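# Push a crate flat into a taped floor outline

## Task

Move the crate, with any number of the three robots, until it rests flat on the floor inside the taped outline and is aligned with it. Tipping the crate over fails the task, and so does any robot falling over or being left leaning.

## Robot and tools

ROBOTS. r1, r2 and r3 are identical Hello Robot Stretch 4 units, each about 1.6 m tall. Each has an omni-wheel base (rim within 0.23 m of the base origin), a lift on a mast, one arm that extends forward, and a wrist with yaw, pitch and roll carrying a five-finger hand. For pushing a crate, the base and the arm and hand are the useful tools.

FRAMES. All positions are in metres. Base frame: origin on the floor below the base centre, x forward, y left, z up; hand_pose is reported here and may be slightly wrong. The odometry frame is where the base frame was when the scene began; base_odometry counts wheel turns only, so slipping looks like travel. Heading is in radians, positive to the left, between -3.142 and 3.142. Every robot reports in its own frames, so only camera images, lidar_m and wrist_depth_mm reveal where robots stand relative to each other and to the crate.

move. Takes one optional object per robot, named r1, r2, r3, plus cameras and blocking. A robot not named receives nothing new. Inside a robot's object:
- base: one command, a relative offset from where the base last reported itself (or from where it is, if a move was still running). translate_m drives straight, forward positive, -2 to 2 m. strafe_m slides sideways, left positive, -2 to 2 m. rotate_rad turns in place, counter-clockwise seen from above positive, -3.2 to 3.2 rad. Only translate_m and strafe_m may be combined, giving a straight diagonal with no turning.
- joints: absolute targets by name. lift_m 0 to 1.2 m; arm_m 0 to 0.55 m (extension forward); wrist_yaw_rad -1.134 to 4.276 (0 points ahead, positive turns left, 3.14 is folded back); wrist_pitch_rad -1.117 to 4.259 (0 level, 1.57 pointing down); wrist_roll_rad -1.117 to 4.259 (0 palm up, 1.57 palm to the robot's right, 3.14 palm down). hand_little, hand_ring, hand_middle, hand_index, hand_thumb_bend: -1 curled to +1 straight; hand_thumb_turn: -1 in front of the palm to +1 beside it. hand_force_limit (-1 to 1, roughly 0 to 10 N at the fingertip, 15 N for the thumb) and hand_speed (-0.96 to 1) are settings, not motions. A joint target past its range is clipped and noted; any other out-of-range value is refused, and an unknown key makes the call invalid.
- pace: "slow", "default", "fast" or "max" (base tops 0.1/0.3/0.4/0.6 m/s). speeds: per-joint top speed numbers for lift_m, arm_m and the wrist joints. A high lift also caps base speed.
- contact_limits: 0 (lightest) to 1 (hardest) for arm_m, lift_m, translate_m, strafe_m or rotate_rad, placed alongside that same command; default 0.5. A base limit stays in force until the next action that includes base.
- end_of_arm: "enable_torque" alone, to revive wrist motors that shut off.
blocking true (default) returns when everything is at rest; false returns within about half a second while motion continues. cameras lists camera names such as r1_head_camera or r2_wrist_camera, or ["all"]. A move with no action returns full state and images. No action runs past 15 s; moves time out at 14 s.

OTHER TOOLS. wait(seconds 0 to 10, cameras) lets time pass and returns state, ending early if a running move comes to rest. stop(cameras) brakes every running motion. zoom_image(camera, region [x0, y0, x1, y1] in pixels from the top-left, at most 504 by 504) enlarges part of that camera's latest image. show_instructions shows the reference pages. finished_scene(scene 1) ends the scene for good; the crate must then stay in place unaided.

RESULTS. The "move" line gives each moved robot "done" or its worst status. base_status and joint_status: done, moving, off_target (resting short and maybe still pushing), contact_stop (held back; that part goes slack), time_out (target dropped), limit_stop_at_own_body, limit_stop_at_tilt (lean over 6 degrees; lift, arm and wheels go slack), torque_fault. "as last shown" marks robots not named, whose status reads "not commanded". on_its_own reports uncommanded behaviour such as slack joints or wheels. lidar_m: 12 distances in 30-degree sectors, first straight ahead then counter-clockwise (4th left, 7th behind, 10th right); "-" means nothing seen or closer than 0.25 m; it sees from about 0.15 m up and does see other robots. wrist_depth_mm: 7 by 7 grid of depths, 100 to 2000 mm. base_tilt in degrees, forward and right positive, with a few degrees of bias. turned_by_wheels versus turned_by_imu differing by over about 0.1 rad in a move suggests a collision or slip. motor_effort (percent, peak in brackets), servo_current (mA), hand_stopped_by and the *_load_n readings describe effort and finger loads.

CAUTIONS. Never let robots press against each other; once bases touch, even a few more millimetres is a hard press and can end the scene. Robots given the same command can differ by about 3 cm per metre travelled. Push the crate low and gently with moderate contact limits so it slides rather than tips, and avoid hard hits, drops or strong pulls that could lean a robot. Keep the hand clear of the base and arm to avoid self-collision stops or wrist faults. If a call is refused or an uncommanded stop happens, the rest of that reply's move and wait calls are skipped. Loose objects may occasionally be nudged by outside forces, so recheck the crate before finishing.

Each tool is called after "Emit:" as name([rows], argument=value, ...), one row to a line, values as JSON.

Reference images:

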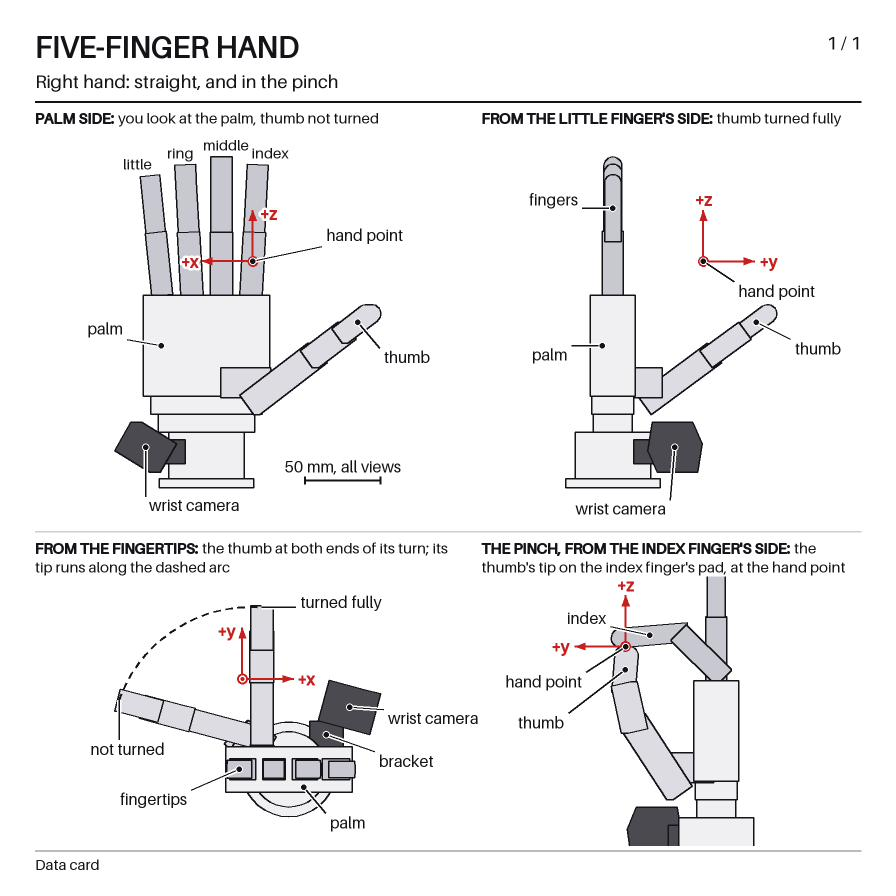

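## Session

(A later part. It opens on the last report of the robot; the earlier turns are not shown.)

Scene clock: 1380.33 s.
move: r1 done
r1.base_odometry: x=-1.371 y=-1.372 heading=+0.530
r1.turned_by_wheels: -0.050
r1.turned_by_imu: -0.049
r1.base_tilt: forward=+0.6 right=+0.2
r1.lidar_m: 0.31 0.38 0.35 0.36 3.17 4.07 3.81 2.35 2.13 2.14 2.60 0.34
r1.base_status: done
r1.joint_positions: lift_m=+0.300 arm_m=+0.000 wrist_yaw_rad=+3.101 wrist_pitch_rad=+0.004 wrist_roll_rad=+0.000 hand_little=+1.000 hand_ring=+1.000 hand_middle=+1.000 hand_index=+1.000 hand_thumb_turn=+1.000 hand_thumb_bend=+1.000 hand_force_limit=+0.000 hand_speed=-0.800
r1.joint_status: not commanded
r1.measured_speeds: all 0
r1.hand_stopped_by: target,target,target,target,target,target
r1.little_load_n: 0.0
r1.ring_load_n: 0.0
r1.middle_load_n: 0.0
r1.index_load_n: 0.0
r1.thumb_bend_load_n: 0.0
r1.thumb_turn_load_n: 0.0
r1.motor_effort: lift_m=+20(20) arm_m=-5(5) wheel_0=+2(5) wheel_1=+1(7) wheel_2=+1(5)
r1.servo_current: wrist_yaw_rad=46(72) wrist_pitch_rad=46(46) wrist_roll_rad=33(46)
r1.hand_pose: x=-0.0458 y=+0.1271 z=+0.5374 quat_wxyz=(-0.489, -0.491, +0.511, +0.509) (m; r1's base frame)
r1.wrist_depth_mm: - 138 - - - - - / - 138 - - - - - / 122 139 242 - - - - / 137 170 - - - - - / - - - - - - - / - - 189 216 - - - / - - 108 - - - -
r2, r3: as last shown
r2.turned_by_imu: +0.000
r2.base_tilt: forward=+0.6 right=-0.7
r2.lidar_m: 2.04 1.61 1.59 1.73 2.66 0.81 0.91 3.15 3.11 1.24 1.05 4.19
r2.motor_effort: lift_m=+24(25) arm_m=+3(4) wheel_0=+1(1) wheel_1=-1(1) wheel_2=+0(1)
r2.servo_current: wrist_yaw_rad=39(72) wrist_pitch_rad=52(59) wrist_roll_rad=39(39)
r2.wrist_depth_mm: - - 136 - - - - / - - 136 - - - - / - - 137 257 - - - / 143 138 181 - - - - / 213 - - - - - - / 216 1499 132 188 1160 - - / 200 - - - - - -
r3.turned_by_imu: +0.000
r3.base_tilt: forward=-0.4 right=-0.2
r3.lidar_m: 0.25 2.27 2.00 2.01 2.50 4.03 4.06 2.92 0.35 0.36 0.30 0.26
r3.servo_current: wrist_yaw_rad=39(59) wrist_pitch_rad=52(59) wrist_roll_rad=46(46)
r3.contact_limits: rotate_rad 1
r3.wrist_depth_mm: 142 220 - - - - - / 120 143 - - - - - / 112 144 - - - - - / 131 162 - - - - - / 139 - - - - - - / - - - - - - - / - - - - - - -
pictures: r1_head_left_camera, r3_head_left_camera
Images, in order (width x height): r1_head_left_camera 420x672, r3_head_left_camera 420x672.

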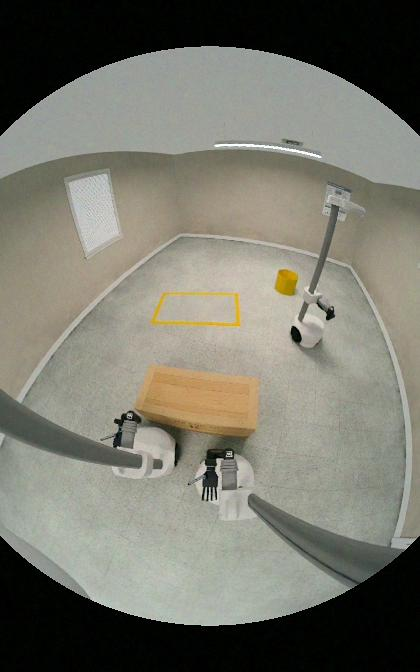

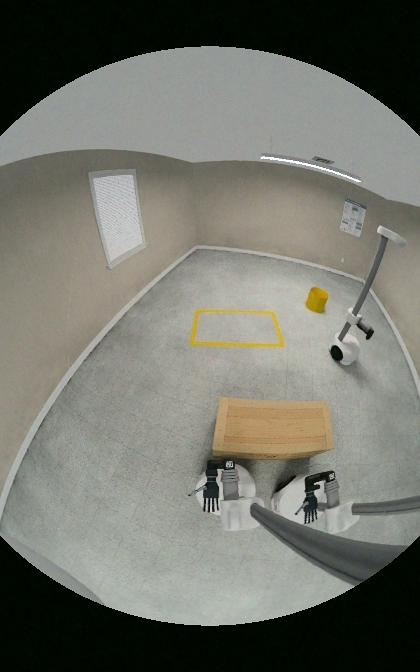

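Emit:
move(r1={"base": {"translate_m": 0.07}, "pace": "slow", "contact_limits": {"translate_m": 1.0}}, r3={"base": {"rotate_rad": 0.04}, "pace": "slow", "contact_limits": {"rotate_rad": 1.0}})

Emit:
move(r1={"base": {"translate_m": 0.25}, "pace": "slow", "contact_limits": {"translate_m": 1.0}}, r3={"base": {"translate_m": 0.25}, "pace": "slow", "contact_limits": {"translate_m": 1.0}}, cameras=["r1_head_left_camera", "r3_head_left_camera"])

Scene clock: 1397.13 s.
move: r1 done; r3 done
r1.base_odometry: x=-1.310 y=-1.336 heading=+0.531
r1.turned_by_wheels: +0.000
r1.turned_by_imu: -0.002
r1.base_tilt: forward=+0.6 right=+0.3
r1.lidar_m: 0.26 0.31 0.36 0.32 3.18 4.12 3.85 2.37 2.13 2.18 2.62 0.27
r1.base_status: done
r1.joint_positions: lift_m=+0.300 arm_m=+0.000 wrist_yaw_rad=+3.101 wrist_pitch_rad=+0.004 wrist_roll_rad=+0.000 hand_little=+1.000 hand_ring=+1.000 hand_middle=+1.000 hand_index=+1.000 hand_thumb_turn=+1.000 hand_thumb_bend=+1.000 hand_force_limit=+0.000 hand_speed=-0.800
r1.joint_status: not commanded
r1.measured_speeds: all 0
r1.hand_stopped_by: target,target,target,target,target,target
r1.little_load_n: 0.0
r1.ring_load_n: 0.0
r1.middle_load_n: 0.0
r1.index_load_n: 0.0
r1.thumb_bend_load_n: 0.0
r1.thumb_turn_load_n: 0.0
r1.motor_effort: lift_m=+20(20) arm_m=-4(5) wheel_0=+3(6) wheel_1=+1(8) wheel_2=-1(7)
r1.servo_current: wrist_yaw_rad=65(72) wrist_pitch_rad=33(52) wrist_roll_rad=39(52)
r1.contact_limits: translate_m 1
r1.hand_pose: x=-0.0458 y=+0.1271 z=+0.5374 quat_wxyz=(-0.489, -0.491, +0.511, +0.509) (m; r1's base frame)
r1.wrist_depth_mm: - 138 - - - - - / - 138 - - - - - / 122 139 242 - - - - / 138 170 - - - - - / - - - - - - - / - - 190 216 - - - / - - 108 - - - -
r2: as last shown
r2.turned_by_imu: -0.001
r2.lidar_m: 2.01 1.61 1.59 1.74 2.67 0.82 0.89 3.15 3.10 1.25 1.07 4.20
r2.motor_effort: lift_m=+24(24) arm_m=+4(4) wheel_0=+1(1) wheel_1=+0(1) wheel_2=+0(1)
r2.servo_current: wrist_yaw_rad=26(65) wrist_pitch_rad=46(52) wrist_roll_rad=33(52)
r2.wrist_depth_mm: - - 136 - - - - / - - 135 - - - - / - - 136 257 - - - / 143 138 181 - - - - / 213 - - - - - - / 215 1537 132 187 1160 - - / 200 - - - - - -
r3.base_odometry: x=-0.460 y=+1.899 heading=+1.573
r3.turned_by_wheels: +0.040
r3.turned_by_imu: +0.040
r3.base_tilt: forward=-0.2 right=-0.1
r3.lidar_m: 0.25 2.20 2.00 2.06 2.57 4.04 4.07 2.90 0.35 0.33 0.30 0.25
r3.base_status: done
r3.joint_positions: lift_m=+0.300 arm_m=+0.000 wrist_yaw_rad=+3.110 wrist_pitch_rad=+0.003 wrist_roll_rad=+0.000 hand_little=+1.000 hand_ring=+1.000 hand_middle=+1.000 hand_index=+1.000 hand_thumb_turn=+1.000 hand_thumb_bend=+1.000 hand_force_limit=+0.000 hand_speed=-0.800
r3.joint_status: not commanded
r3.measured_speeds: all 0
r3.hand_stopped_by: target,target,target,target,target,target
r3.little_load_n: 0.0
r3.ring_load_n: 0.0
r3.middle_load_n: 0.0
r3.index_load_n: 0.0
r3.thumb_bend_load_n: 0.0
r3.thumb_turn_load_n: 0.0
r3.motor_effort: lift_m=+19(19) arm_m=+4(4) wheel_0=-1(5) wheel_1=-3(6) wheel_2=-2(5)
r3.servo_current: wrist_yaw_rad=39(59) wrist_pitch_rad=52(59) wrist_roll_rad=46(52)
r3.contact_limits: rotate_rad 1
r3.hand_pose: x=-0.0470 y=+0.1251 z=+0.5377 quat_wxyz=(-0.491, -0.493, +0.509, +0.507) (m; r3's base frame)
r3.wrist_depth_mm: 142 221 - - - - - / 120 143 - - - - - / 112 144 - - - - - / 132 162 - - - - - / 140 - - - - - - / - - - - - - - / - - - - - - -
pictures: none

Scene clock: 1400.93 s.
move: r1 done; r3 contact_stop
r1.base_odometry: x=-1.096 y=-1.210 heading=+0.531
r1.turned_by_wheels: +0.000
r1.turned_by_imu: +0.073
r1.base_tilt: forward=+0.6 right=+0.3
r1.lidar_m: 0.25 0.25 0.31 0.31 0.38 4.31 3.65 2.40 2.23 2.28 0.28 0.25
r1.base_status: done
r1.joint_positions: lift_m=+0.300 arm_m=+0.000 wrist_yaw_rad=+3.101 wrist_pitch_rad=+0.004 wrist_roll_rad=+0.000 hand_little=+1.000 hand_ring=+1.000 hand_middle=+1.000 hand_index=+1.000 hand_thumb_turn=+1.000 hand_thumb_bend=+1.000 hand_force_limit=+0.000 hand_speed=-0.800
r1.joint_status: not commanded
r1.measured_speeds: all 0
r1.hand_stopped_by: target,target,target,target,target,target
r1.little_load_n: 0.0
r1.ring_load_n: 0.0
r1.middle_load_n: 0.0
r1.index_load_n: 0.0
r1.thumb_bend_load_n: 0.0
r1.thumb_turn_load_n: 0.0
r1.motor_effort: lift_m=+20(20) arm_m=-5(5) wheel_0=+16(29) wheel_1=+17(22) wheel_2=-32(34)
r1.servo_current: wrist_yaw_rad=52(65) wrist_pitch_rad=33(52) wrist_roll_rad=39(59)
r1.contact_limits: translate_m 1
r1.hand_pose: x=-0.0458 y=+0.1271 z=+0.5374 quat_wxyz=(-0.489, -0.491, +0.511, +0.509) (m; r1's base frame)
r1.wrist_depth_mm: - 138 - - - - - / - 138 - - - - - / - 138 228 - - - - / 137 167 - - - - - / - - - - - - - / - - 190 216 - - - / - - 108 - - - -
r2: as last shown
r2.base_tilt: forward=+0.7 right=-0.7
r2.lidar_m: 2.00 1.62 1.58 1.72 2.66 0.81 0.89 3.14 3.08 1.00 0.99 4.17
r2.motor_effort: lift_m=+24(25) arm_m=+4(4) wheel_0=+1(1) wheel_1=-1(1) wheel_2=+0(1)
r2.servo_current: wrist_yaw_rad=46(65) wrist_pitch_rad=46(52) wrist_roll_rad=26(52)
r2.wrist_depth_mm: - - 136 - - - - / - - 136 - - - - / - - 137 257 - - - / 143 138 182 - - - - / 213 - - - - - - / 215 1499 132 189 1160 - - / 200 - - - - - -
r3.base_odometry: x=-0.460 y=+1.998 heading=+1.559
r3.turned_by_wheels: -0.013
r3.turned_by_imu: -0.005
r3.base_tilt: forward=-0.2 right=-0.1
r3.lidar_m: 0.25 2.15 1.97 1.99 2.50 4.12 4.17 2.96 0.33 0.29 0.27 0.25
r3.base_status: translate_m contact_stop (by the wheels' count: +0.098 of +0.250)
r3.joint_positions: lift_m=+0.300 arm_m=+0.000 wrist_yaw_rad=+3.110 wrist_pitch_rad=+0.003 wrist_roll_rad=+0.000 hand_little=+1.000 hand_ring=+1.000 hand_middle=+1.000 hand_index=+1.000 hand_thumb_turn=+1.000 hand_thumb_bend=+1.000 hand_force_limit=+0.000 hand_speed=-0.800
r3.joint_status: not commanded
r3.measured_speeds: all 0
r3.hand_stopped_by: target,target,target,target,target,target
r3.little_load_n: 0.0
r3.ring_load_n: 0.0
r3.middle_load_n: 0.0
r3.index_load_n: 0.0
r3.thumb_bend_load_n: 0.0
r3.thumb_turn_load_n: 0.0
r3.on_its_own: the wheels are slack since a contact_stop
r3.motor_effort: lift_m=+19(19) arm_m=+4(4) wheel_0=+0(21) wheel_1=+0(17) wheel_2=+0(37)
r3.servo_current: wrist_yaw_rad=33(52) wrist_pitch_rad=46(59) wrist_roll_rad=39(46)
r3.contact_limits: translate_m 1
r3.hand_pose: x=-0.0469 y=+0.1252 z=+0.5377 quat_wxyz=(-0.491, -0.493, +0.509, +0.507) (m; r3's base frame)
r3.wrist_depth_mm: 142 212 - - - - - / 107 143 - - - - - / - 142 298 - - - - / 125 150 297 - - - - / 139 - - - - - - / - - - - - - - / - - - - - - -
pictures: r1_head_left_camera, r3_head_left_camera
Images, in order (width x height): r1_head_left_camera 420x672, r3_head_left_camera 420x672.

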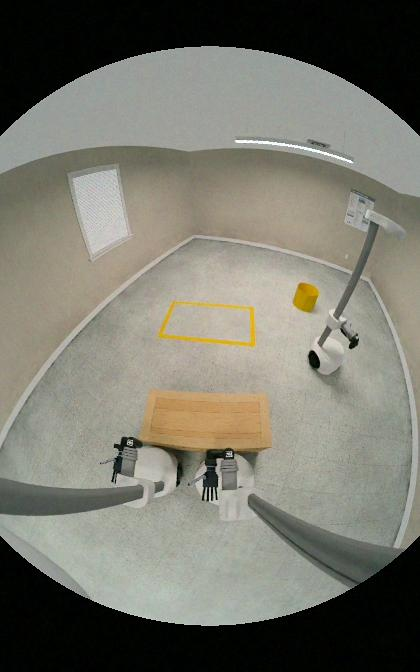

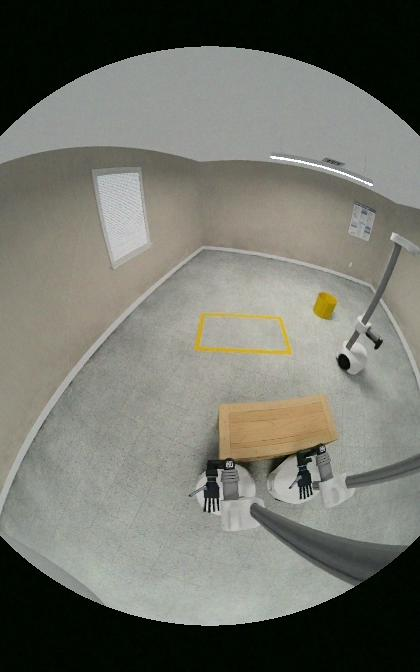

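Emit:
move(r1={"base": {"translate_m": -0.03, "strafe_m": -0.015}, "pace": "slow", "contact_limits": {"translate_m": 1.0}})

Emit:
move(r1={"base": {"rotate_rad": -0.08}, "pace": "slow", "contact_limits": {"rotate_rad": 1.0}}, r3={"base": {"translate_m": 0.08}, "pace": "slow", "contact_limits": {"translate_m": 1.0}}, cameras=["r1_head_left_camera", "r3_head_left_camera"])

Scene clock: 1464.80 s.
move: r1 done
r1.base_odometry: x=-1.114 y=-1.239 heading=+0.530
r1.turned_by_wheels: +0.000
r1.turned_by_imu: -0.002
r1.base_tilt: forward=+0.6 right=+0.3
r1.lidar_m: 0.25 0.25 0.35 0.32 0.42 4.31 3.69 2.40 2.22 2.24 0.30 0.25
r1.base_status: done
r1.joint_positions: lift_m=+0.300 arm_m=+0.000 wrist_yaw_rad=+3.101 wrist_pitch_rad=+0.004 wrist_roll_rad=+0.000 hand_little=+1.000 hand_ring=+1.000 hand_middle=+1.000 hand_index=+1.000 hand_thumb_turn=+1.000 hand_thumb_bend=+1.000 hand_force_limit=+0.000 hand_speed=-0.800
r1.joint_status: not commanded
r1.measured_speeds: all 0
r1.hand_stopped_by: target,target,target,target,target,target
r1.little_load_n: 0.0
r1.ring_load_n: 0.0
r1.middle_load_n: 0.0
r1.index_load_n: 0.0
r1.thumb_bend_load_n: 0.0
r1.thumb_turn_load_n: 0.0
r1.motor_effort: lift_m=+20(20) arm_m=-5(5) wheel_0=-3(17) wheel_1=-2(17) wheel_2=+1(31)
r1.servo_current: wrist_yaw_rad=52(72) wrist_pitch_rad=39(52) wrist_roll_rad=26(52)
r1.contact_limits: translate_m 1
r1.hand_pose: x=-0.0458 y=+0.1271 z=+0.5374 quat_wxyz=(-0.489, -0.491, +0.511, +0.509) (m; r1's base frame)
r1.wrist_depth_mm: - 138 - - - - - / - 138 - - - - - / 123 139 254 - - - - / 137 172 - - - - - / - - - - - - - / - - 189 216 - - - / - - 108 - - - -
r2, r3: as last shown
r2.lidar_m: 2.01 1.62 1.58 1.74 2.68 0.82 0.90 3.14 3.11 0.99 0.99 4.17
r2.motor_effort: lift_m=+24(25) arm_m=+3(4) wheel_0=+1(1) wheel_1=-1(1) wheel_2=+0(1)
r2.servo_current: wrist_yaw_rad=33(78) wrist_pitch_rad=46(52) wrist_roll_rad=26(39)
r2.wrist_depth_mm: - - 137 - - - - / - - 135 - - - - / - - 137 257 - - - / 143 138 181 - - - - / 213 - - - - - - / 215 1499 132 187 1182 - - / 200 - - - - - -
r3.turned_by_wheels: +0.000
r3.turned_by_imu: +0.001
r3.base_tilt: forward=-0.3 right=-0.2
r3.lidar_m: 0.25 2.17 1.97 1.98 2.50 4.13 4.18 2.98 0.36 0.32 0.26 0.25
r3.on_its_own: the wheels are slack since a contact_stop
r3.motor_effort: lift_m=+19(19) arm_m=+4(4) wheel_0=+0(0) wheel_1=+0(0) wheel_2=+0(0)
r3.servo_current: wrist_yaw_rad=46(59) wrist_pitch_rad=52(59) wrist_roll_rad=39(46)
r3.contact_limits: translate_m 1
r3.wrist_depth_mm: 142 212 - - - - - / 107 142 - - - - - / - 142 298 - - - - / 125 150 297 - - - - / 139 - - - - - - / - - - - - - - / - - - - - - -
pictures: none

Scene clock: 1466.87 s.
move: r1 done; r3 done
r1.base_odometry: x=-1.114 y=-1.239 heading=+0.451
r1.turned_by_wheels: -0.080
r1.turned_by_imu: -0.078
r1.base_tilt: forward=+0.5 right=+0.4
r1.lidar_m: 0.25 0.25 0.36 0.36 3.05 4.31 4.05 2.47 2.21 2.22 1.38 0.25
r1.base_status: done
r1.joint_positions: lift_m=+0.300 arm_m=+0.000 wrist_yaw_rad=+3.101 wrist_pitch_rad=+0.004 wrist_roll_rad=+0.000 hand_little=+1.000 hand_ring=+1.000 hand_middle=+1.000 hand_index=+1.000 hand_thumb_turn=+1.000 hand_thumb_bend=+1.000 hand_force_limit=+0.000 hand_speed=-0.800
r1.joint_status: not commanded
r1.measured_speeds: all 0
r1.hand_stopped_by: target,target,target,target,target,target
r1.little_load_n: 0.0
r1.ring_load_n: 0.0
r1.middle_load_n: 0.0
r1.index_load_n: 0.0
r1.thumb_bend_load_n: -0.5
r1.thumb_turn_load_n: 0.0
r1.motor_effort: lift_m=+20(20) arm_m=-4(5) wheel_0=+1(4) wheel_1=+1(6) wheel_2=+1(5)
r1.servo_current: wrist_yaw_rad=65(65) wrist_pitch_rad=39(52) wrist_roll_rad=46(46)
r1.contact_limits: rotate_rad 1
r1.hand_pose: x=-0.0458 y=+0.1271 z=+0.5374 quat_wxyz=(-0.489, -0.491, +0.511, +0.509) (m; r1's base frame)
r1.wrist_depth_mm: - 138 - - - - - / - 138 - - - - - / 123 139 255 - - - - / 138 172 - - - - - / - - - - - - - / - - 189 216 - - - / - - 108 - - - -
r2: as last shown
r2.lidar_m: 2.02 1.60 1.57 1.73 2.65 0.82 0.90 3.16 3.11 1.05 0.99 4.18
r2.motor_effort: lift_m=+25(25) arm_m=+3(4) wheel_0=+1(1) wheel_1=+0(1) wheel_2=-1(1)
r2.servo_current: wrist_yaw_rad=52(78) wrist_pitch_rad=46(52) wrist_roll_rad=26(52)
r2.wrist_depth_mm: - - 137 - - - - / - - 135 - - - - / - - 137 257 - - - / 143 138 181 - - - - / 213 - - - - - - / 215 1499 132 188 1160 - - / 200 - - - - - -
r3.base_odometry: x=-0.459 y=+2.077 heading=+1.560
r3.turned_by_wheels: +0.000
r3.turned_by_imu: +0.076
r3.base_tilt: forward=-0.3 right=-0.2
r3.lidar_m: 0.25 2.03 1.92 1.95 2.59 4.16 - 2.91 0.37 0.35 0.26 0.25
r3.base_status: done
r3.joint_positions: lift_m=+0.300 arm_m=+0.000 wrist_yaw_rad=+3.110 wrist_pitch_rad=+0.003 wrist_roll_rad=+0.000 hand_little=+1.000 hand_ring=+1.000 hand_middle=+1.000 hand_index=+1.000 hand_thumb_turn=+1.000 hand_thumb_bend=+1.000 hand_force_limit=+0.000 hand_speed=-0.800
r3.joint_status: not commanded
r3.measured_speeds: all 0
r3.hand_stopped_by: target,target,target,target,target,target
r3.little_load_n: 0.0
r3.ring_load_n: 0.5
r3.middle_load_n: 0.0
r3.index_load_n: 0.0
r3.thumb_bend_load_n: 0.0
r3.thumb_turn_load_n: 0.0
r3.motor_effort: lift_m=+19(19) arm_m=+4(4) wheel_0=+20(29) wheel_1=+14(25) wheel_2=-29(37)
r3.servo_current: wrist_yaw_rad=39(59) wrist_pitch_rad=46(59) wrist_roll_rad=39(46)
r3.contact_limits: translate_m 1
r3.hand_pose: x=-0.0469 y=+0.1252 z=+0.5377 quat_wxyz=(-0.491, -0.493, +0.509, +0.507) (m; r3's base frame)
r3.wrist_depth_mm: 142 216 - - - - - / 123 143 - - - - - / - 143 - - - - - / 130 154 - - - - - / 139 - - - - - - / - - - - - - - / - - - - - - -
pictures: r1_head_left_camera, r3_head_left_camera
Images, in order (width x height): r1_head_left_camera 420x672, r3_head_left_camera 420x672.

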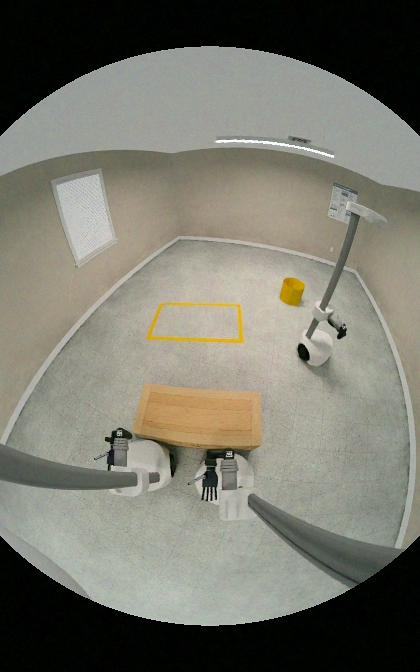

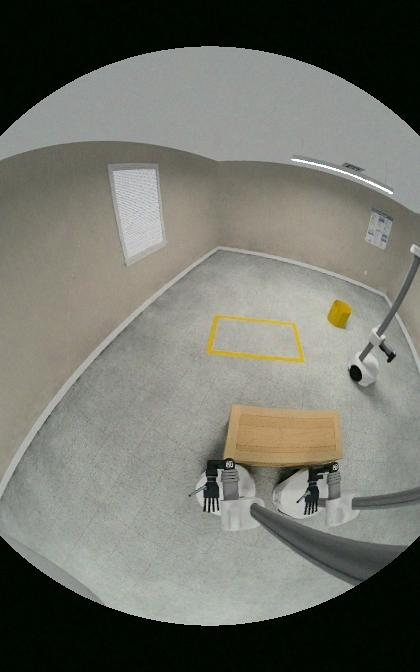

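Emit:
move(r3={"base": {"translate_m": -0.02, "strafe_m": -0.04}, "pace": "slow", "contact_limits": {"translate_m": 1.0}})

Emit:
move(r3={"base": {"rotate_rad": -0.05}, "pace": "slow", "contact_limits": {"rotate_rad": 1.0}})

Emit:
move(r1={"base": {"translate_m": 0.2}, "pace": "slow", "contact_limits": {"translate_m": 1.0}}, r3={"base": {"translate_m": 0.2}, "pace": "slow", "contact_limits": {"translate_m": 1.0}}, cameras=["r1_head_left_camera", "r3_head_left_camera"])

Scene clock: 1524.67 s.
move: r3 done
r1, r2: as last shown
r1.turned_by_wheels: +0.000
r1.turned_by_imu: -0.002
r1.base_tilt: forward=+0.5 right=+0.2
r1.lidar_m: 0.25 0.25 0.36 0.32 0.44 4.30 4.03 2.47 2.19 2.22 1.39 0.25
r1.thumb_bend_load_n: 0.0
r1.motor_effort: lift_m=+20(20) arm_m=-4(5) wheel_0=+2(2) wheel_1=+1(1) wheel_2=+0(1)
r1.servo_current: wrist_yaw_rad=46(72) wrist_pitch_rad=39(52) wrist_roll_rad=26(52)
r1.contact_limits: rotate_rad 1
r1.wrist_depth_mm: - 139 - - - - - / - 138 - - - - - / 122 139 256 - - - - / 138 172 - - - - - / - - - - - - - / - - 190 216 - - - / - - 108 - - - -
r2.lidar_m: 2.00 1.60 1.58 1.74 2.65 0.82 0.89 3.13 3.10 1.05 0.99 4.19
r2.motor_effort: lift_m=+24(24) arm_m=+3(4) wheel_0=+1(1) wheel_1=+0(1) wheel_2=-1(1)
r2.servo_current: wrist_yaw_rad=52(78) wrist_pitch_rad=52(52) wrist_roll_rad=39(46)
r2.wrist_depth_mm: - - 136 - - - - / - - 135 - - - - / - - 137 256 - - - / 143 138 181 - - - - / 212 - - - - - - / 216 1499 132 188 1160 - - / 200 - - - - - -
r3.base_odometry: x=-0.420 y=+2.056 heading=+1.559
r3.turned_by_wheels: +0.000
r3.turned_by_imu: +0.002
r3.base_tilt: forward=-0.3 right=-0.1
r3.lidar_m: 0.25 2.11 1.96 2.00 2.68 4.16 4.21 2.87 0.31 0.32 0.25 0.25
r3.base_status: done
r3.joint_positions: lift_m=+0.300 arm_m=+0.000 wrist_yaw_rad=+3.110 wrist_pitch_rad=+0.003 wrist_roll_rad=+0.000 hand_little=+1.000 hand_ring=+1.000 hand_middle=+1.000 hand_index=+1.000 hand_thumb_turn=+1.000 hand_thumb_bend=+1.000 hand_force_limit=+0.000 hand_speed=-0.800
r3.joint_status: not commanded
r3.measured_speeds: all 0
r3.hand_stopped_by: target,target,target,target,target,target
r3.little_load_n: 0.0
r3.ring_load_n: 0.0
r3.middle_load_n: 0.0
r3.index_load_n: 0.0
r3.thumb_bend_load_n: 0.0
r3.thumb_turn_load_n: 0.0
r3.motor_effort: lift_m=+19(19) arm_m=+4(4) wheel_0=+2(23) wheel_1=-4(15) wheel_2=+0(29)
r3.servo_current: wrist_yaw_rad=33(52) wrist_pitch_rad=52(59) wrist_roll_rad=39(52)
r3.contact_limits: translate_m 1
r3.hand_pose: x=-0.0469 y=+0.1252 z=+0.5377 quat_wxyz=(-0.491, -0.493, +0.509, +0.507) (m; r3's base frame)
r3.wrist_depth_mm: 142 217 - - - - - / 119 143 - - - - - / - 143 - - - - - / 130 154 - - - - - / 139 - - - - - - / - - - - - - - / - - - - - - -
pictures: none

Scene clock: 1525.40 s.
move: r3 done
r1: as last shown
r1.turned_by_imu: +0.000
r1.base_tilt: forward=+0.5 right=+0.3
r1.lidar_m: 0.25 0.25 0.35 0.30 0.45 4.32 4.05 2.46 2.21 2.21 1.39 0.25
r1.motor_effort: lift_m=+20(20) arm_m=-5(5) wheel_0=+1(2) wheel_1=+1(1) wheel_2=+1(1)
r1.servo_current: wrist_yaw_rad=65(78) wrist_pitch_rad=33(46) wrist_roll_rad=33(46)
r1.contact_limits: rotate_rad 1
r1.wrist_depth_mm: - 138 - - - - - / - 138 - - - - - / 123 139 255 - - - - / 137 172 - - - - - / - - - - - - - / - - 190 217 - - - / - - 108 - - - -
r2.base_odometry: x=-0.530 y=+2.445 heading=+0.350
r2.turned_by_wheels: +0.000
r2.turned_by_imu: +0.000
r2.base_tilt: forward=+0.7 right=-0.7
r2.lidar_m: 2.02 1.60 1.58 1.73 2.66 0.82 0.88 3.14 3.10 1.05 1.00 4.19
r2.base_status: not commanded
r2.joint_positions: lift_m=+0.291 arm_m=+0.000 wrist_yaw_rad=+3.223 wrist_pitch_rad=+0.004 wrist_roll_rad=+0.000 hand_little=+1.000 hand_ring=+1.000 hand_middle=+1.000 hand_index=+1.000 hand_thumb_turn=+1.000 hand_thumb_bend=+1.000 hand_force_limit=+0.000 hand_speed=-0.800
r2.joint_status: not commanded
r2.measured_speeds: all 0
r2.hand_stopped_by: target,target,target,target,target,target
r2.little_load_n: 0.0
r2.ring_load_n: 0.0
r2.middle_load_n: 0.0
r2.index_load_n: 0.0
r2.thumb_bend_load_n: 0.0
r2.thumb_turn_load_n: 0.0
r2.motor_effort: lift_m=+24(24) arm_m=+3(4) wheel_0=+1(1) wheel_1=-1(1) wheel_2=-1(1)
r2.servo_current: wrist_yaw_rad=39(59) wrist_pitch_rad=39(46) wrist_roll_rad=46(46)
r2.hand_pose: x=-0.0597 y=+0.0997 z=+0.5285 quat_wxyz=(-0.519, -0.521, +0.480, +0.478) (m; r2's base frame)
r2.wrist_depth_mm: - - 136 - - - - / - - 135 - - - - / - - 137 257 - - - / 143 138 181 - - - - / 213 - - - - - - / 216 1499 132 188 1160 - - / 200 - - - - - -
r3.base_odometry: x=-0.420 y=+2.056 heading=+1.510
r3.turned_by_wheels: -0.049
r3.turned_by_imu: -0.048
r3.base_tilt: forward=-0.3 right=-0.2
r3.lidar_m: 0.25 2.10 1.98 1.99 2.56 4.17 - 2.92 0.29 0.29 0.26 0.25
r3.base_status: done
r3.joint_positions: lift_m=+0.300 arm_m=+0.000 wrist_yaw_rad=+3.110 wrist_pitch_rad=+0.003 wrist_roll_rad=+0.000 hand_little=+1.000 hand_ring=+1.000 hand_middle=+1.000 hand_index=+1.000 hand_thumb_turn=+1.000 hand_thumb_bend=+1.000 hand_force_limit=+0.000 hand_speed=-0.800
r3.joint_status: not commanded
r3.measured_speeds: all 0
r3.hand_stopped_by: target,target,target,target,target,target
r3.little_load_n: 0.0
r3.ring_load_n: 0.0
r3.middle_load_n: 0.0
r3.index_load_n: 0.0
r3.thumb_bend_load_n: 0.0
r3.thumb_turn_load_n: 0.0
r3.motor_effort: lift_m=+19(19) arm_m=+4(4) wheel_0=+2(4) wheel_1=+3(5) wheel_2=+2(4)
r3.servo_current: wrist_yaw_rad=33(52) wrist_pitch_rad=52(59) wrist_roll_rad=46(46)
r3.contact_limits: rotate_rad 1
r3.hand_pose: x=-0.0469 y=+0.1252 z=+0.5377 quat_wxyz=(-0.491, -0.493, +0.509, +0.507) (m; r3's base frame)
r3.wrist_depth_mm: 143 216 - - - - - / 123 143 - - - - - / - 143 - - - - - / 130 154 - - - - - / 139 - - - - - - / - - - - - - - / - - - - - - -
pictures: none

Scene clock: 1528.67 s.
move: r1 done; r3 done
r1.base_odometry: x=-0.935 y=-1.152 heading=+0.451
r1.turned_by_wheels: +0.001
r1.turned_by_imu: +0.002
r1.base_tilt: forward=+0.5 right=+0.2
r1.lidar_m: 0.25 0.25 0.33 0.34 0.45 4.50 4.16 2.52 2.26 2.29 0.29 0.25
r1.base_status: done
r1.joint_positions: lift_m=+0.300 arm_m=+0.000 wrist_yaw_rad=+3.101 wrist_pitch_rad=+0.004 wrist_roll_rad=+0.000 hand_little=+1.000 hand_ring=+1.000 hand_middle=+1.000 hand_index=+1.000 hand_thumb_turn=+1.000 hand_thumb_bend=+1.000 hand_force_limit=+0.000 hand_speed=-0.800
r1.joint_status: not commanded
r1.measured_speeds: all 0
r1.hand_stopped_by: target,target,target,target,target,target
r1.little_load_n: 0.0
r1.ring_load_n: 0.0
r1.middle_load_n: 0.0
r1.index_load_n: 0.0
r1.thumb_bend_load_n: 0.0
r1.thumb_turn_load_n: 0.0
r1.motor_effort: lift_m=+20(20) arm_m=-5(5) wheel_0=+17(21) wheel_1=+7(15) wheel_2=-18(30)
r1.servo_current: wrist_yaw_rad=52(72) wrist_pitch_rad=39(52) wrist_roll_rad=33(46)
r1.contact_limits: translate_m 1
r1.hand_pose: x=-0.0458 y=+0.1271 z=+0.5374 quat_wxyz=(-0.489, -0.491, +0.511, +0.509) (m; r1's base frame)
r1.wrist_depth_mm: - 139 - - - - - / - 138 - - - - - / 122 139 243 - - - - / 138 171 - - - - - / - - - - - - - / - - 190 216 - - - / - - 108 - - - -
r2: as last shown
r2.turned_by_imu: -0.001
r2.lidar_m: 2.03 1.61 1.58 1.73 2.67 0.82 0.90 3.14 3.11 0.91 1.02 4.19
r2.servo_current: wrist_yaw_rad=39(65) wrist_pitch_rad=46(59) wrist_roll_rad=33(52)
r2.wrist_depth_mm: - - 137 - - - - / - - 135 - - - - / - - 137 256 - - - / 143 138 181 - - - - / 213 - - - - - - / 215 1499 132 188 1182 - - / 200 - - - - - -
r3.base_odometry: x=-0.407 y=+2.255 heading=+1.510
r3.turned_by_wheels: +0.000
r3.turned_by_imu: +0.000
r3.base_tilt: forward=-0.4 right=-0.2
r3.lidar_m: 0.25 2.06 1.89 1.94 2.47 4.33 - 3.02 0.35 0.32 0.25 0.25
r3.base_status: done
r3.joint_positions: lift_m=+0.300 arm_m=+0.000 wrist_yaw_rad=+3.110 wrist_pitch_rad=+0.003 wrist_roll_rad=+0.000 hand_little=+1.000 hand_ring=+1.000 hand_middle=+1.000 hand_index=+1.000 hand_thumb_turn=+1.000 hand_thumb_bend=+1.000 hand_force_limit=+0.000 hand_speed=-0.800
r3.joint_status: not commanded
r3.measured_speeds: all 0
r3.hand_stopped_by: target,target,target,target,target,target
r3.little_load_n: 0.0
r3.ring_load_n: 0.0
r3.middle_load_n: 0.0
r3.index_load_n: 0.0
r3.thumb_bend_load_n: 0.0
r3.thumb_turn_load_n: 0.0
r3.motor_effort: lift_m=+19(19) arm_m=+4(4) wheel_0=+9(18) wheel_1=+13(20) wheel_2=-28(37)
r3.servo_current: wrist_yaw_rad=26(52) wrist_pitch_rad=46(59) wrist_roll_rad=46(52)
r3.contact_limits: translate_m 1
r3.hand_pose: x=-0.0469 y=+0.1252 z=+0.5377 quat_wxyz=(-0.491, -0.493, +0.509, +0.507) (m; r3's base frame)
r3.wrist_depth_mm: 142 220 - - - - - / 126 143 - - - - - / - 144 - - - - - / 131 161 - - - - - / 139 - - - - - - / - - - - - - - / - - - - - - -
pictures: r1_head_left_camera, r3_head_left_camera
Images, in order (width x height): r1_head_left_camera 420x672, r3_head_left_camera 420x672.

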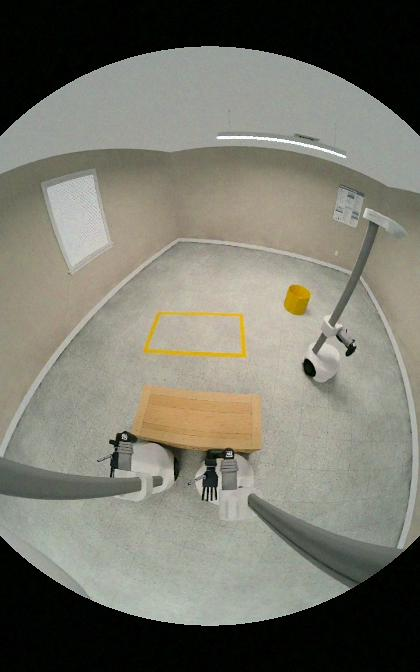

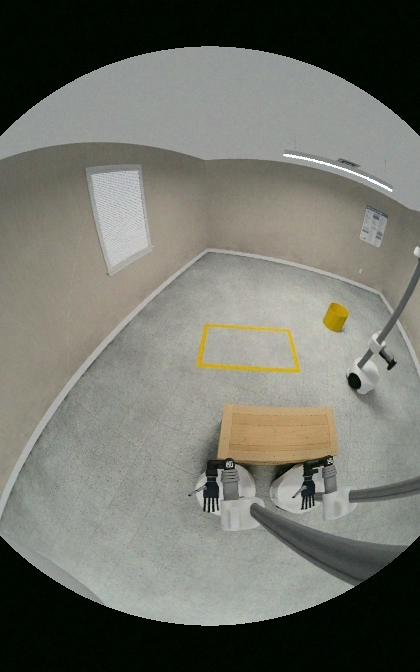

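Emit:
move(r1={"base": {"translate_m": 0.25}, "pace": "slow", "contact_limits": {"translate_m": 1.0}}, r3={"base": {"translate_m": 0.25}, "pace": "slow", "contact_limits": {"translate_m": 1.0}}, cameras=["r1_head_left_camera", "r3_head_left_camera"])

Scene clock: 1538.13 s.
move: r1 done; r3 done
r1.base_odometry: x=-0.711 y=-1.043 heading=+0.452
r1.turned_by_wheels: +0.001
r1.turned_by_imu: +0.001
r1.base_tilt: forward=+0.6 right=+0.3
r1.lidar_m: 0.25 0.25 0.35 0.34 0.50 4.71 - 2.66 2.36 2.38 0.25 0.25
r1.base_status: done
r1.joint_positions: lift_m=+0.300 arm_m=+0.000 wrist_yaw_rad=+3.101 wrist_pitch_rad=+0.004 wrist_roll_rad=+0.000 hand_little=+1.000 hand_ring=+1.000 hand_middle=+1.000 hand_index=+1.000 hand_thumb_turn=+1.000 hand_thumb_bend=+1.000 hand_force_limit=+0.000 hand_speed=-0.800
r1.joint_status: not commanded
r1.measured_speeds: all 0
r1.hand_stopped_by: target,target,target,target,target,target
r1.little_load_n: 0.0
r1.ring_load_n: 0.0
r1.middle_load_n: 0.0
r1.index_load_n: 0.0
r1.thumb_bend_load_n: 0.0
r1.thumb_turn_load_n: 0.0
r1.motor_effort: lift_m=+20(20) arm_m=-4(5) wheel_0=+17(20) wheel_1=+9(15) wheel_2=-18(24)
r1.servo_current: wrist_yaw_rad=39(72) wrist_pitch_rad=39(52) wrist_roll_rad=39(52)
r1.contact_limits: translate_m 1
r1.hand_pose: x=-0.0458 y=+0.1271 z=+0.5374 quat_wxyz=(-0.489, -0.491, +0.511, +0.509) (m; r1's base frame)
r1.wrist_depth_mm: - 138 - - - - - / - 138 - - - - - / 122 139 243 - - - - / 138 171 - - - - - / - - - - - - - / - - 189 216 - - - / - - 108 - - - -
r2: as last shown
r2.turned_by_imu: -0.002
r2.base_tilt: forward=+0.6 right=-0.7
r2.lidar_m: 2.03 1.61 1.59 1.74 2.65 0.81 0.91 3.14 1.57 0.83 1.09 4.17
r2.motor_effort: lift_m=+24(25) arm_m=+3(4) wheel_0=+1(1) wheel_1=-1(1) wheel_2=-1(1)
r2.servo_current: wrist_yaw_rad=33(65) wrist_pitch_rad=46(59) wrist_roll_rad=46(52)
r2.wrist_depth_mm: - - 137 - - - - / - - 135 - - - - / - - 137 256 - - - / 143 138 181 - - - - / 213 - - - - - - / 216 1499 132 188 1160 - - / 200 - - - - - -
r3.base_odometry: x=-0.392 y=+2.503 heading=+1.509
r3.turned_by_wheels: +0.000
r3.turned_by_imu: -0.001
r3.base_tilt: forward=-0.2 right=-0.1
r3.lidar_m: 0.25 1.95 1.78 1.83 2.34 4.58 - 3.11 0.34 0.33 0.25 0.25
r3.base_status: done
r3.joint_positions: lift_m=+0.300 arm_m=+0.000 wrist_yaw_rad=+3.110 wrist_pitch_rad=+0.003 wrist_roll_rad=+0.000 hand_little=+1.000 hand_ring=+1.000 hand_middle=+1.000 hand_index=+1.000 hand_thumb_turn=+1.000 hand_thumb_bend=+1.000 hand_force_limit=+0.000 hand_speed=-0.800
r3.joint_status: not commanded
r3.measured_speeds: all 0
r3.hand_stopped_by: target,target,target,target,target,target
r3.little_load_n: 0.0
r3.ring_load_n: 0.0
r3.middle_load_n: 0.0
r3.index_load_n: 0.0
r3.thumb_bend_load_n: 0.0
r3.thumb_turn_load_n: 0.0
r3.motor_effort: lift_m=+19(19) arm_m=+4(4) wheel_0=+7(15) wheel_1=+15(20) wheel_2=-28(36)
r3.servo_current: wrist_yaw_rad=39(59) wrist_pitch_rad=39(65) wrist_roll_rad=39(52)
r3.contact_limits: translate_m 1
r3.hand_pose: x=-0.0469 y=+0.1252 z=+0.5377 quat_wxyz=(-0.491, -0.493, +0.509, +0.507) (m; r3's base frame)
r3.wrist_depth_mm: 142 220 - - - - - / 126 143 - - - - - / 115 144 - - - - - / 131 161 - - - - - / 139 - - - - - - / - - - - - - - / - - - - - - -
pictures: r1_head_left_camera, r3_head_left_camera
Images, in order (width x height): r1_head_left_camera 420x672, r3_head_left_camera 420x672.

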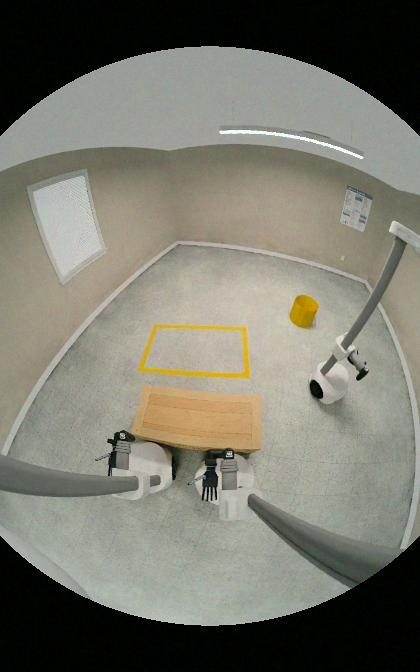

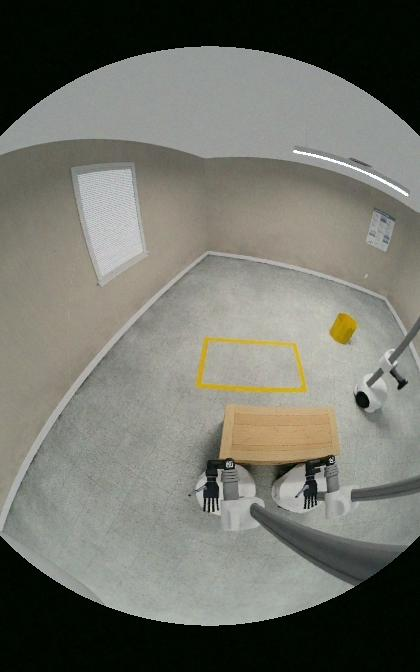

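Emit:
move(r1={"base": {"translate_m": 0.25}, "pace": "slow", "contact_limits": {"translate_m": 1.0}}, r3={"base": {"translate_m": 0.25}, "pace": "slow", "contact_limits": {"translate_m": 1.0}}, cameras=["r1_head_left_camera", "r3_head_left_camera", "r2_head_left_camera"])

Scene clock: 1566.23 s.
move: r1 done; r3 done
r1.base_odometry: x=-0.487 y=-0.934 heading=+0.452
r1.turned_by_wheels: +0.001
r1.turned_by_imu: +0.000
r1.base_tilt: forward=+0.6 right=+0.3
r1.lidar_m: 0.25 0.25 0.36 0.36 0.57 4.95 - 2.74 2.45 1.10 0.28 0.25
r1.base_status: done
r1.joint_positions: lift_m=+0.300 arm_m=+0.000 wrist_yaw_rad=+3.101 wrist_pitch_rad=+0.004 wrist_roll_rad=+0.000 hand_little=+1.000 hand_ring=+1.000 hand_middle=+1.000 hand_index=+1.000 hand_thumb_turn=+1.000 hand_thumb_bend=+1.000 hand_force_limit=+0.000 hand_speed=-0.800
r1.joint_status: not commanded
r1.measured_speeds: all 0
r1.hand_stopped_by: target,target,target,target,target,target
r1.little_load_n: 0.0
r1.ring_load_n: 0.0
r1.middle_load_n: 0.0
r1.index_load_n: 0.0
r1.thumb_bend_load_n: 0.0
r1.thumb_turn_load_n: 0.0
r1.motor_effort: lift_m=+20(20) arm_m=-5(5) wheel_0=+17(21) wheel_1=+9(15) wheel_2=-20(25)
r1.servo_current: wrist_yaw_rad=46(72) wrist_pitch_rad=33(52) wrist_roll_rad=46(52)
r1.contact_limits: translate_m 1
r1.hand_pose: x=-0.0458 y=+0.1271 z=+0.5374 quat_wxyz=(-0.489, -0.491, +0.511, +0.509) (m; r1's base frame)
r1.wrist_depth_mm: - 139 - - - - - / - 138 - - - - - / 122 139 243 - - - - / 137 171 - - - - - / - - - - - - - / - - 189 216 - - - / - - 108 - - - -
r2: as last shown
r2.base_tilt: forward=+0.7 right=-0.7
r2.lidar_m: 2.02 1.61 1.59 1.73 2.64 0.83 0.87 3.13 0.81 0.82 1.05 4.18
r2.servo_current: wrist_yaw_rad=46(72) wrist_pitch_rad=46(59) wrist_roll_rad=33(52)
r2.wrist_depth_mm: - - 136 - - - - / - - 136 - - - - / - - 137 257 - - - / 143 138 181 - - - - / 213 - - - - - - / 216 1499 132 188 1160 - - / 200 - - - - - -
r3.base_odometry: x=-0.376 y=+2.752 heading=+1.509
r3.turned_by_wheels: +0.000
r3.turned_by_imu: +0.000
r3.base_tilt: forward=-0.3 right=-0.2
r3.lidar_m: 0.25 1.84 1.68 1.72 2.19 4.60 - 3.28 0.38 0.36 0.25 0.25
r3.base_status: done
r3.joint_positions: lift_m=+0.300 arm_m=+0.000 wrist_yaw_rad=+3.110 wrist_pitch_rad=+0.003 wrist_roll_rad=+0.000 hand_little=+1.000 hand_ring=+1.000 hand_middle=+1.000 hand_index=+1.000 hand_thumb_turn=+1.000 hand_thumb_bend=+1.000 hand_force_limit=+0.000 hand_speed=-0.800
r3.joint_status: not commanded
r3.measured_speeds: all 0
r3.hand_stopped_by: target,target,target,target,target,target
r3.little_load_n: 0.0
r3.ring_load_n: 0.0
r3.middle_load_n: 0.0
r3.index_load_n: 0.0
r3.thumb_bend_load_n: 0.0
r3.thumb_turn_load_n: 0.0
r3.motor_effort: lift_m=+19(19) arm_m=+4(4) wheel_0=+9(13) wheel_1=+14(19) wheel_2=-26(35)
r3.servo_current: wrist_yaw_rad=20(59) wrist_pitch_rad=46(59) wrist_roll_rad=39(52)
r3.contact_limits: translate_m 1
r3.hand_pose: x=-0.0469 y=+0.1252 z=+0.5377 quat_wxyz=(-0.491, -0.493, +0.509, +0.507) (m; r3's base frame)
r3.wrist_depth_mm: 142 220 - - - - - / 127 143 - - - - - / 115 144 - - - - - / 131 161 - - - - - / 139 - - - - - - / - - - - - - - / - - - - - - -
pictures: r1_head_left_camera, r2_head_left_camera, r3_head_left_camera
Images, in order (width x height): r1_head_left_camera 420x672, r2_head_left_camera 420x672, r3_head_left_camera 420x672.

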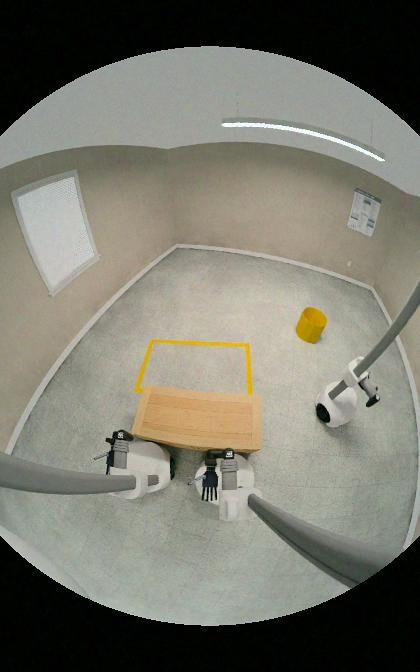

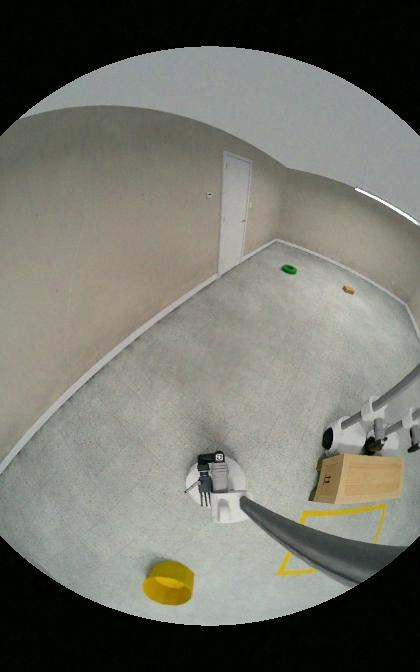

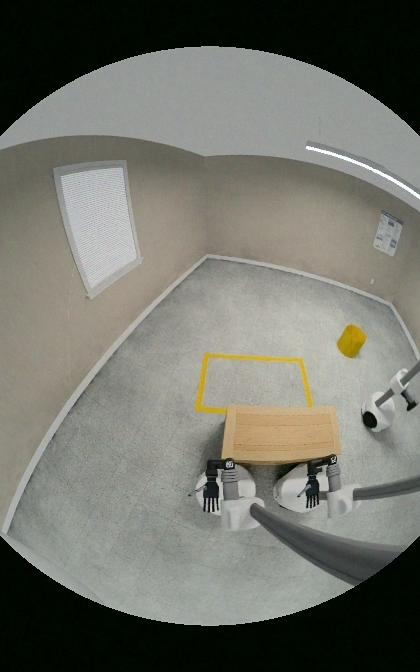

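Emit:
zoom_image(camera="r1_head_left_camera", region=[100, 320, 300, 480])

Emit:
zoom_image(camera="r3_head_left_camera", region=[180, 330, 380, 490])

Scaled by 2.520 from the camera's 420x672 image, which has a finer 600x960 frame.

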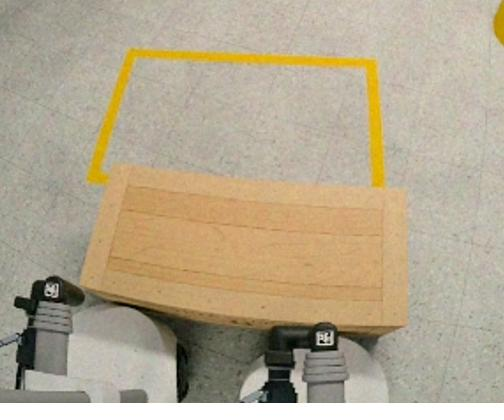

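Scaled by 2.520 from the camera's 420x672 image, which has a finer 600x960 frame.

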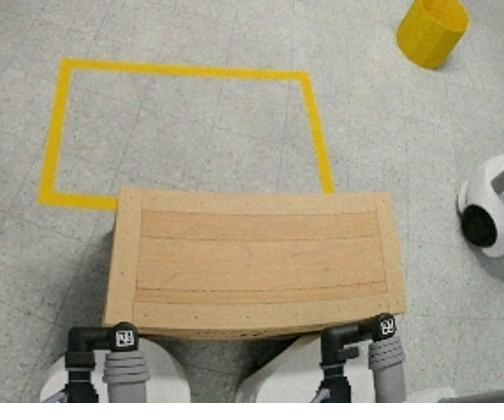

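Emit:
move(r1={"base": {"translate_m": 0.256, "strafe_m": 0.027}, "pace": "slow", "contact_limits": {"translate_m": 1.0, "strafe_m": 1.0}}, r3={"base": {"translate_m": 0.248, "strafe_m": 0.019}, "pace": "slow", "contact_limits": {"translate_m": 1.0, "strafe_m": 1.0}}, cameras=["r1_head_left_camera", "r3_head_left_camera"])

Emit:
zoom_image(camera="r1_head_left_camera", region=[100, 320, 300, 480])

Emit:
zoom_image(camera="r3_head_left_camera", region=[180, 330, 380, 490])

r1: "contact_limits": translate_m and strafe_m are given together and make one move, which takes one limit: state it under one of them only
Scene clock: 1622.60 s.
r1.base_odometry: x=-0.487 y=-0.934 heading=+0.452
r1.turned_by_wheels: +0.000
r1.turned_by_imu: -0.001
r1.base_tilt: forward=+0.6 right=+0.2
r1.lidar_m: 0.25 0.25 0.32 0.34 0.55 4.95 - 2.73 2.43 1.11 0.27 0.25
r1.base_status: done
r1.joint_positions: lift_m=+0.300 arm_m=+0.000 wrist_yaw_rad=+3.101 wrist_pitch_rad=+0.004 wrist_roll_rad=+0.000 hand_little=+1.000 hand_ring=+1.000 hand_middle=+1.000 hand_index=+1.000 hand_thumb_turn=+1.000 hand_thumb_bend=+1.000 hand_force_limit=+0.000 hand_speed=-0.800
r1.joint_status: not commanded
r1.measured_speeds: all 0
r1.hand_stopped_by: target,target,target,target,target,target
r1.little_load_n: 0.0
r1.ring_load_n: 0.0
r1.middle_load_n: 0.0
r1.index_load_n: 0.0
r1.thumb_bend_load_n: 0.0
r1.thumb_turn_load_n: 0.0
r1.motor_effort: lift_m=+20(20) arm_m=-5(5) wheel_0=+17(21) wheel_1=+9(15) wheel_2=-20(25)
r1.servo_current: wrist_yaw_rad=59(72) wrist_pitch_rad=39(52) wrist_roll_rad=33(52)
r1.contact_limits: translate_m 1
r1.hand_pose: x=-0.0458 y=+0.1271 z=+0.5374 quat_wxyz=(-0.489, -0.491, +0.511, +0.509) (m; r1's base frame)
r1.wrist_depth_mm: - 138 - - - - - / - 138 - - - - - / 122 139 242 - - - - / 137 171 - - - - - / - - - - - - - / - - 189 216 - - - / - - 108 - - - -
r2.base_odometry: x=-0.530 y=+2.445 heading=+0.350
r2.turned_by_wheels: +0.000
r2.turned_by_imu: -0.001
r2.base_tilt: forward=+0.6 right=-0.7
r2.lidar_m: 2.01 1.62 1.59 1.73 2.67 0.82 0.89 3.11 0.80 0.84 1.05 4.16
r2.base_status: not commanded
r2.joint_positions: lift_m=+0.291 arm_m=+0.000 wrist_yaw_rad=+3.223 wrist_pitch_rad=+0.004 wrist_roll_rad=+0.000 hand_little=+1.000 hand_ring=+1.000 hand_middle=+1.000 hand_index=+1.000 hand_thumb_turn=+1.000 hand_thumb_bend=+1.000 hand_force_limit=+0.000 hand_speed=-0.800
r2.joint_status: not commanded
r2.measured_speeds: all 0
r2.hand_stopped_by: target,target,target,target,target,target
r2.little_load_n: 0.0
r2.ring_load_n: 0.0
r2.middle_load_n: 0.0
r2.index_load_n: 0.0
r2.thumb_bend_load_n: 0.0
r2.thumb_turn_load_n: 0.0
r2.motor_effort: lift_m=+24(25) arm_m=+4(4) wheel_0=+1(1) wheel_1=+0(1) wheel_2=+0(1)
r2.servo_current: wrist_yaw_rad=52(72) wrist_pitch_rad=46(59) wrist_roll_rad=26(52)
r2.hand_pose: x=-0.0597 y=+0.0997 z=+0.5285 quat_wxyz=(-0.519, -0.521, +0.480, +0.478) (m; r2's base frame)
r2.wrist_depth_mm: - - 136 - - - - / - - 136 - - - - / - - 137 257 - - - / 143 138 181 - - - - / 213 - - - - - - / 215 1499 132 188 1160 - - / 200 - - - - - -
r3.base_odometry: x=-0.376 y=+2.752 heading=+1.509
r3.turned_by_wheels: +0.000
r3.turned_by_imu: +0.001
r3.base_tilt: forward=-0.2 right=-0.1
r3.lidar_m: 0.25 1.84 1.69 1.73 2.20 4.61 - 3.26 0.38 0.35 0.25 0.25
r3.base_status: done
r3.joint_positions: lift_m=+0.300 arm_m=+0.000 wrist_yaw_rad=+3.110 wrist_pitch_rad=+0.003 wrist_roll_rad=+0.000 hand_little=+1.000 hand_ring=+1.000 hand_middle=+1.000 hand_index=+1.000 hand_thumb_turn=+1.000 hand_thumb_bend=+1.000 hand_force_limit=+0.000 hand_speed=-0.800
r3.joint_status: not commanded
r3.measured_speeds: all 0
r3.hand_stopped_by: target,target,target,target,target,target
r3.little_load_n: 0.0
r3.ring_load_n: 0.0
r3.middle_load_n: 0.0
r3.index_load_n: 0.0
r3.thumb_bend_load_n: 0.0
r3.thumb_turn_load_n: 0.0
r3.motor_effort: lift_m=+19(19) arm_m=+4(4) wheel_0=+9(13) wheel_1=+13(19) wheel_2=-26(35)
r3.servo_current: wrist_yaw_rad=39(59) wrist_pitch_rad=46(59) wrist_roll_rad=46(52)
r3.contact_limits: translate_m 1
r3.hand_pose: x=-0.0469 y=+0.1252 z=+0.5377 quat_wxyz=(-0.491, -0.493, +0.509, +0.507) (m; r3's base frame)
r3.wrist_depth_mm: 142 220 - - - - - / 126 143 - - - - - / 115 144 - - - - - / 132 161 - - - - - / 139 - - - - - - / - - - - - - - / - - - - - - -
pictures: none

Scaled by 2.520 from the camera's 420x672 image, which has a finer 600x960 frame.
This view is cut from an older image: the scene may have changed since it was taken.

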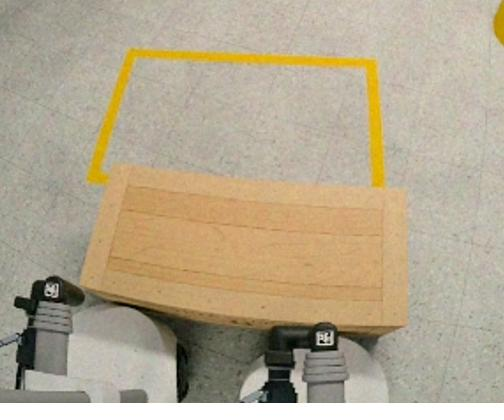

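Scaled by 2.520 from the camera's 420x672 image, which has a finer 600x960 frame.
This view is cut from an older image: the scene may have changed since it was taken.

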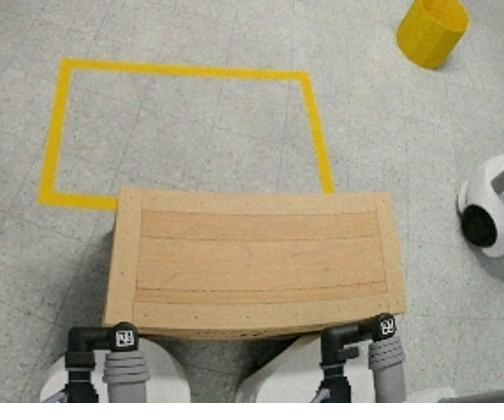

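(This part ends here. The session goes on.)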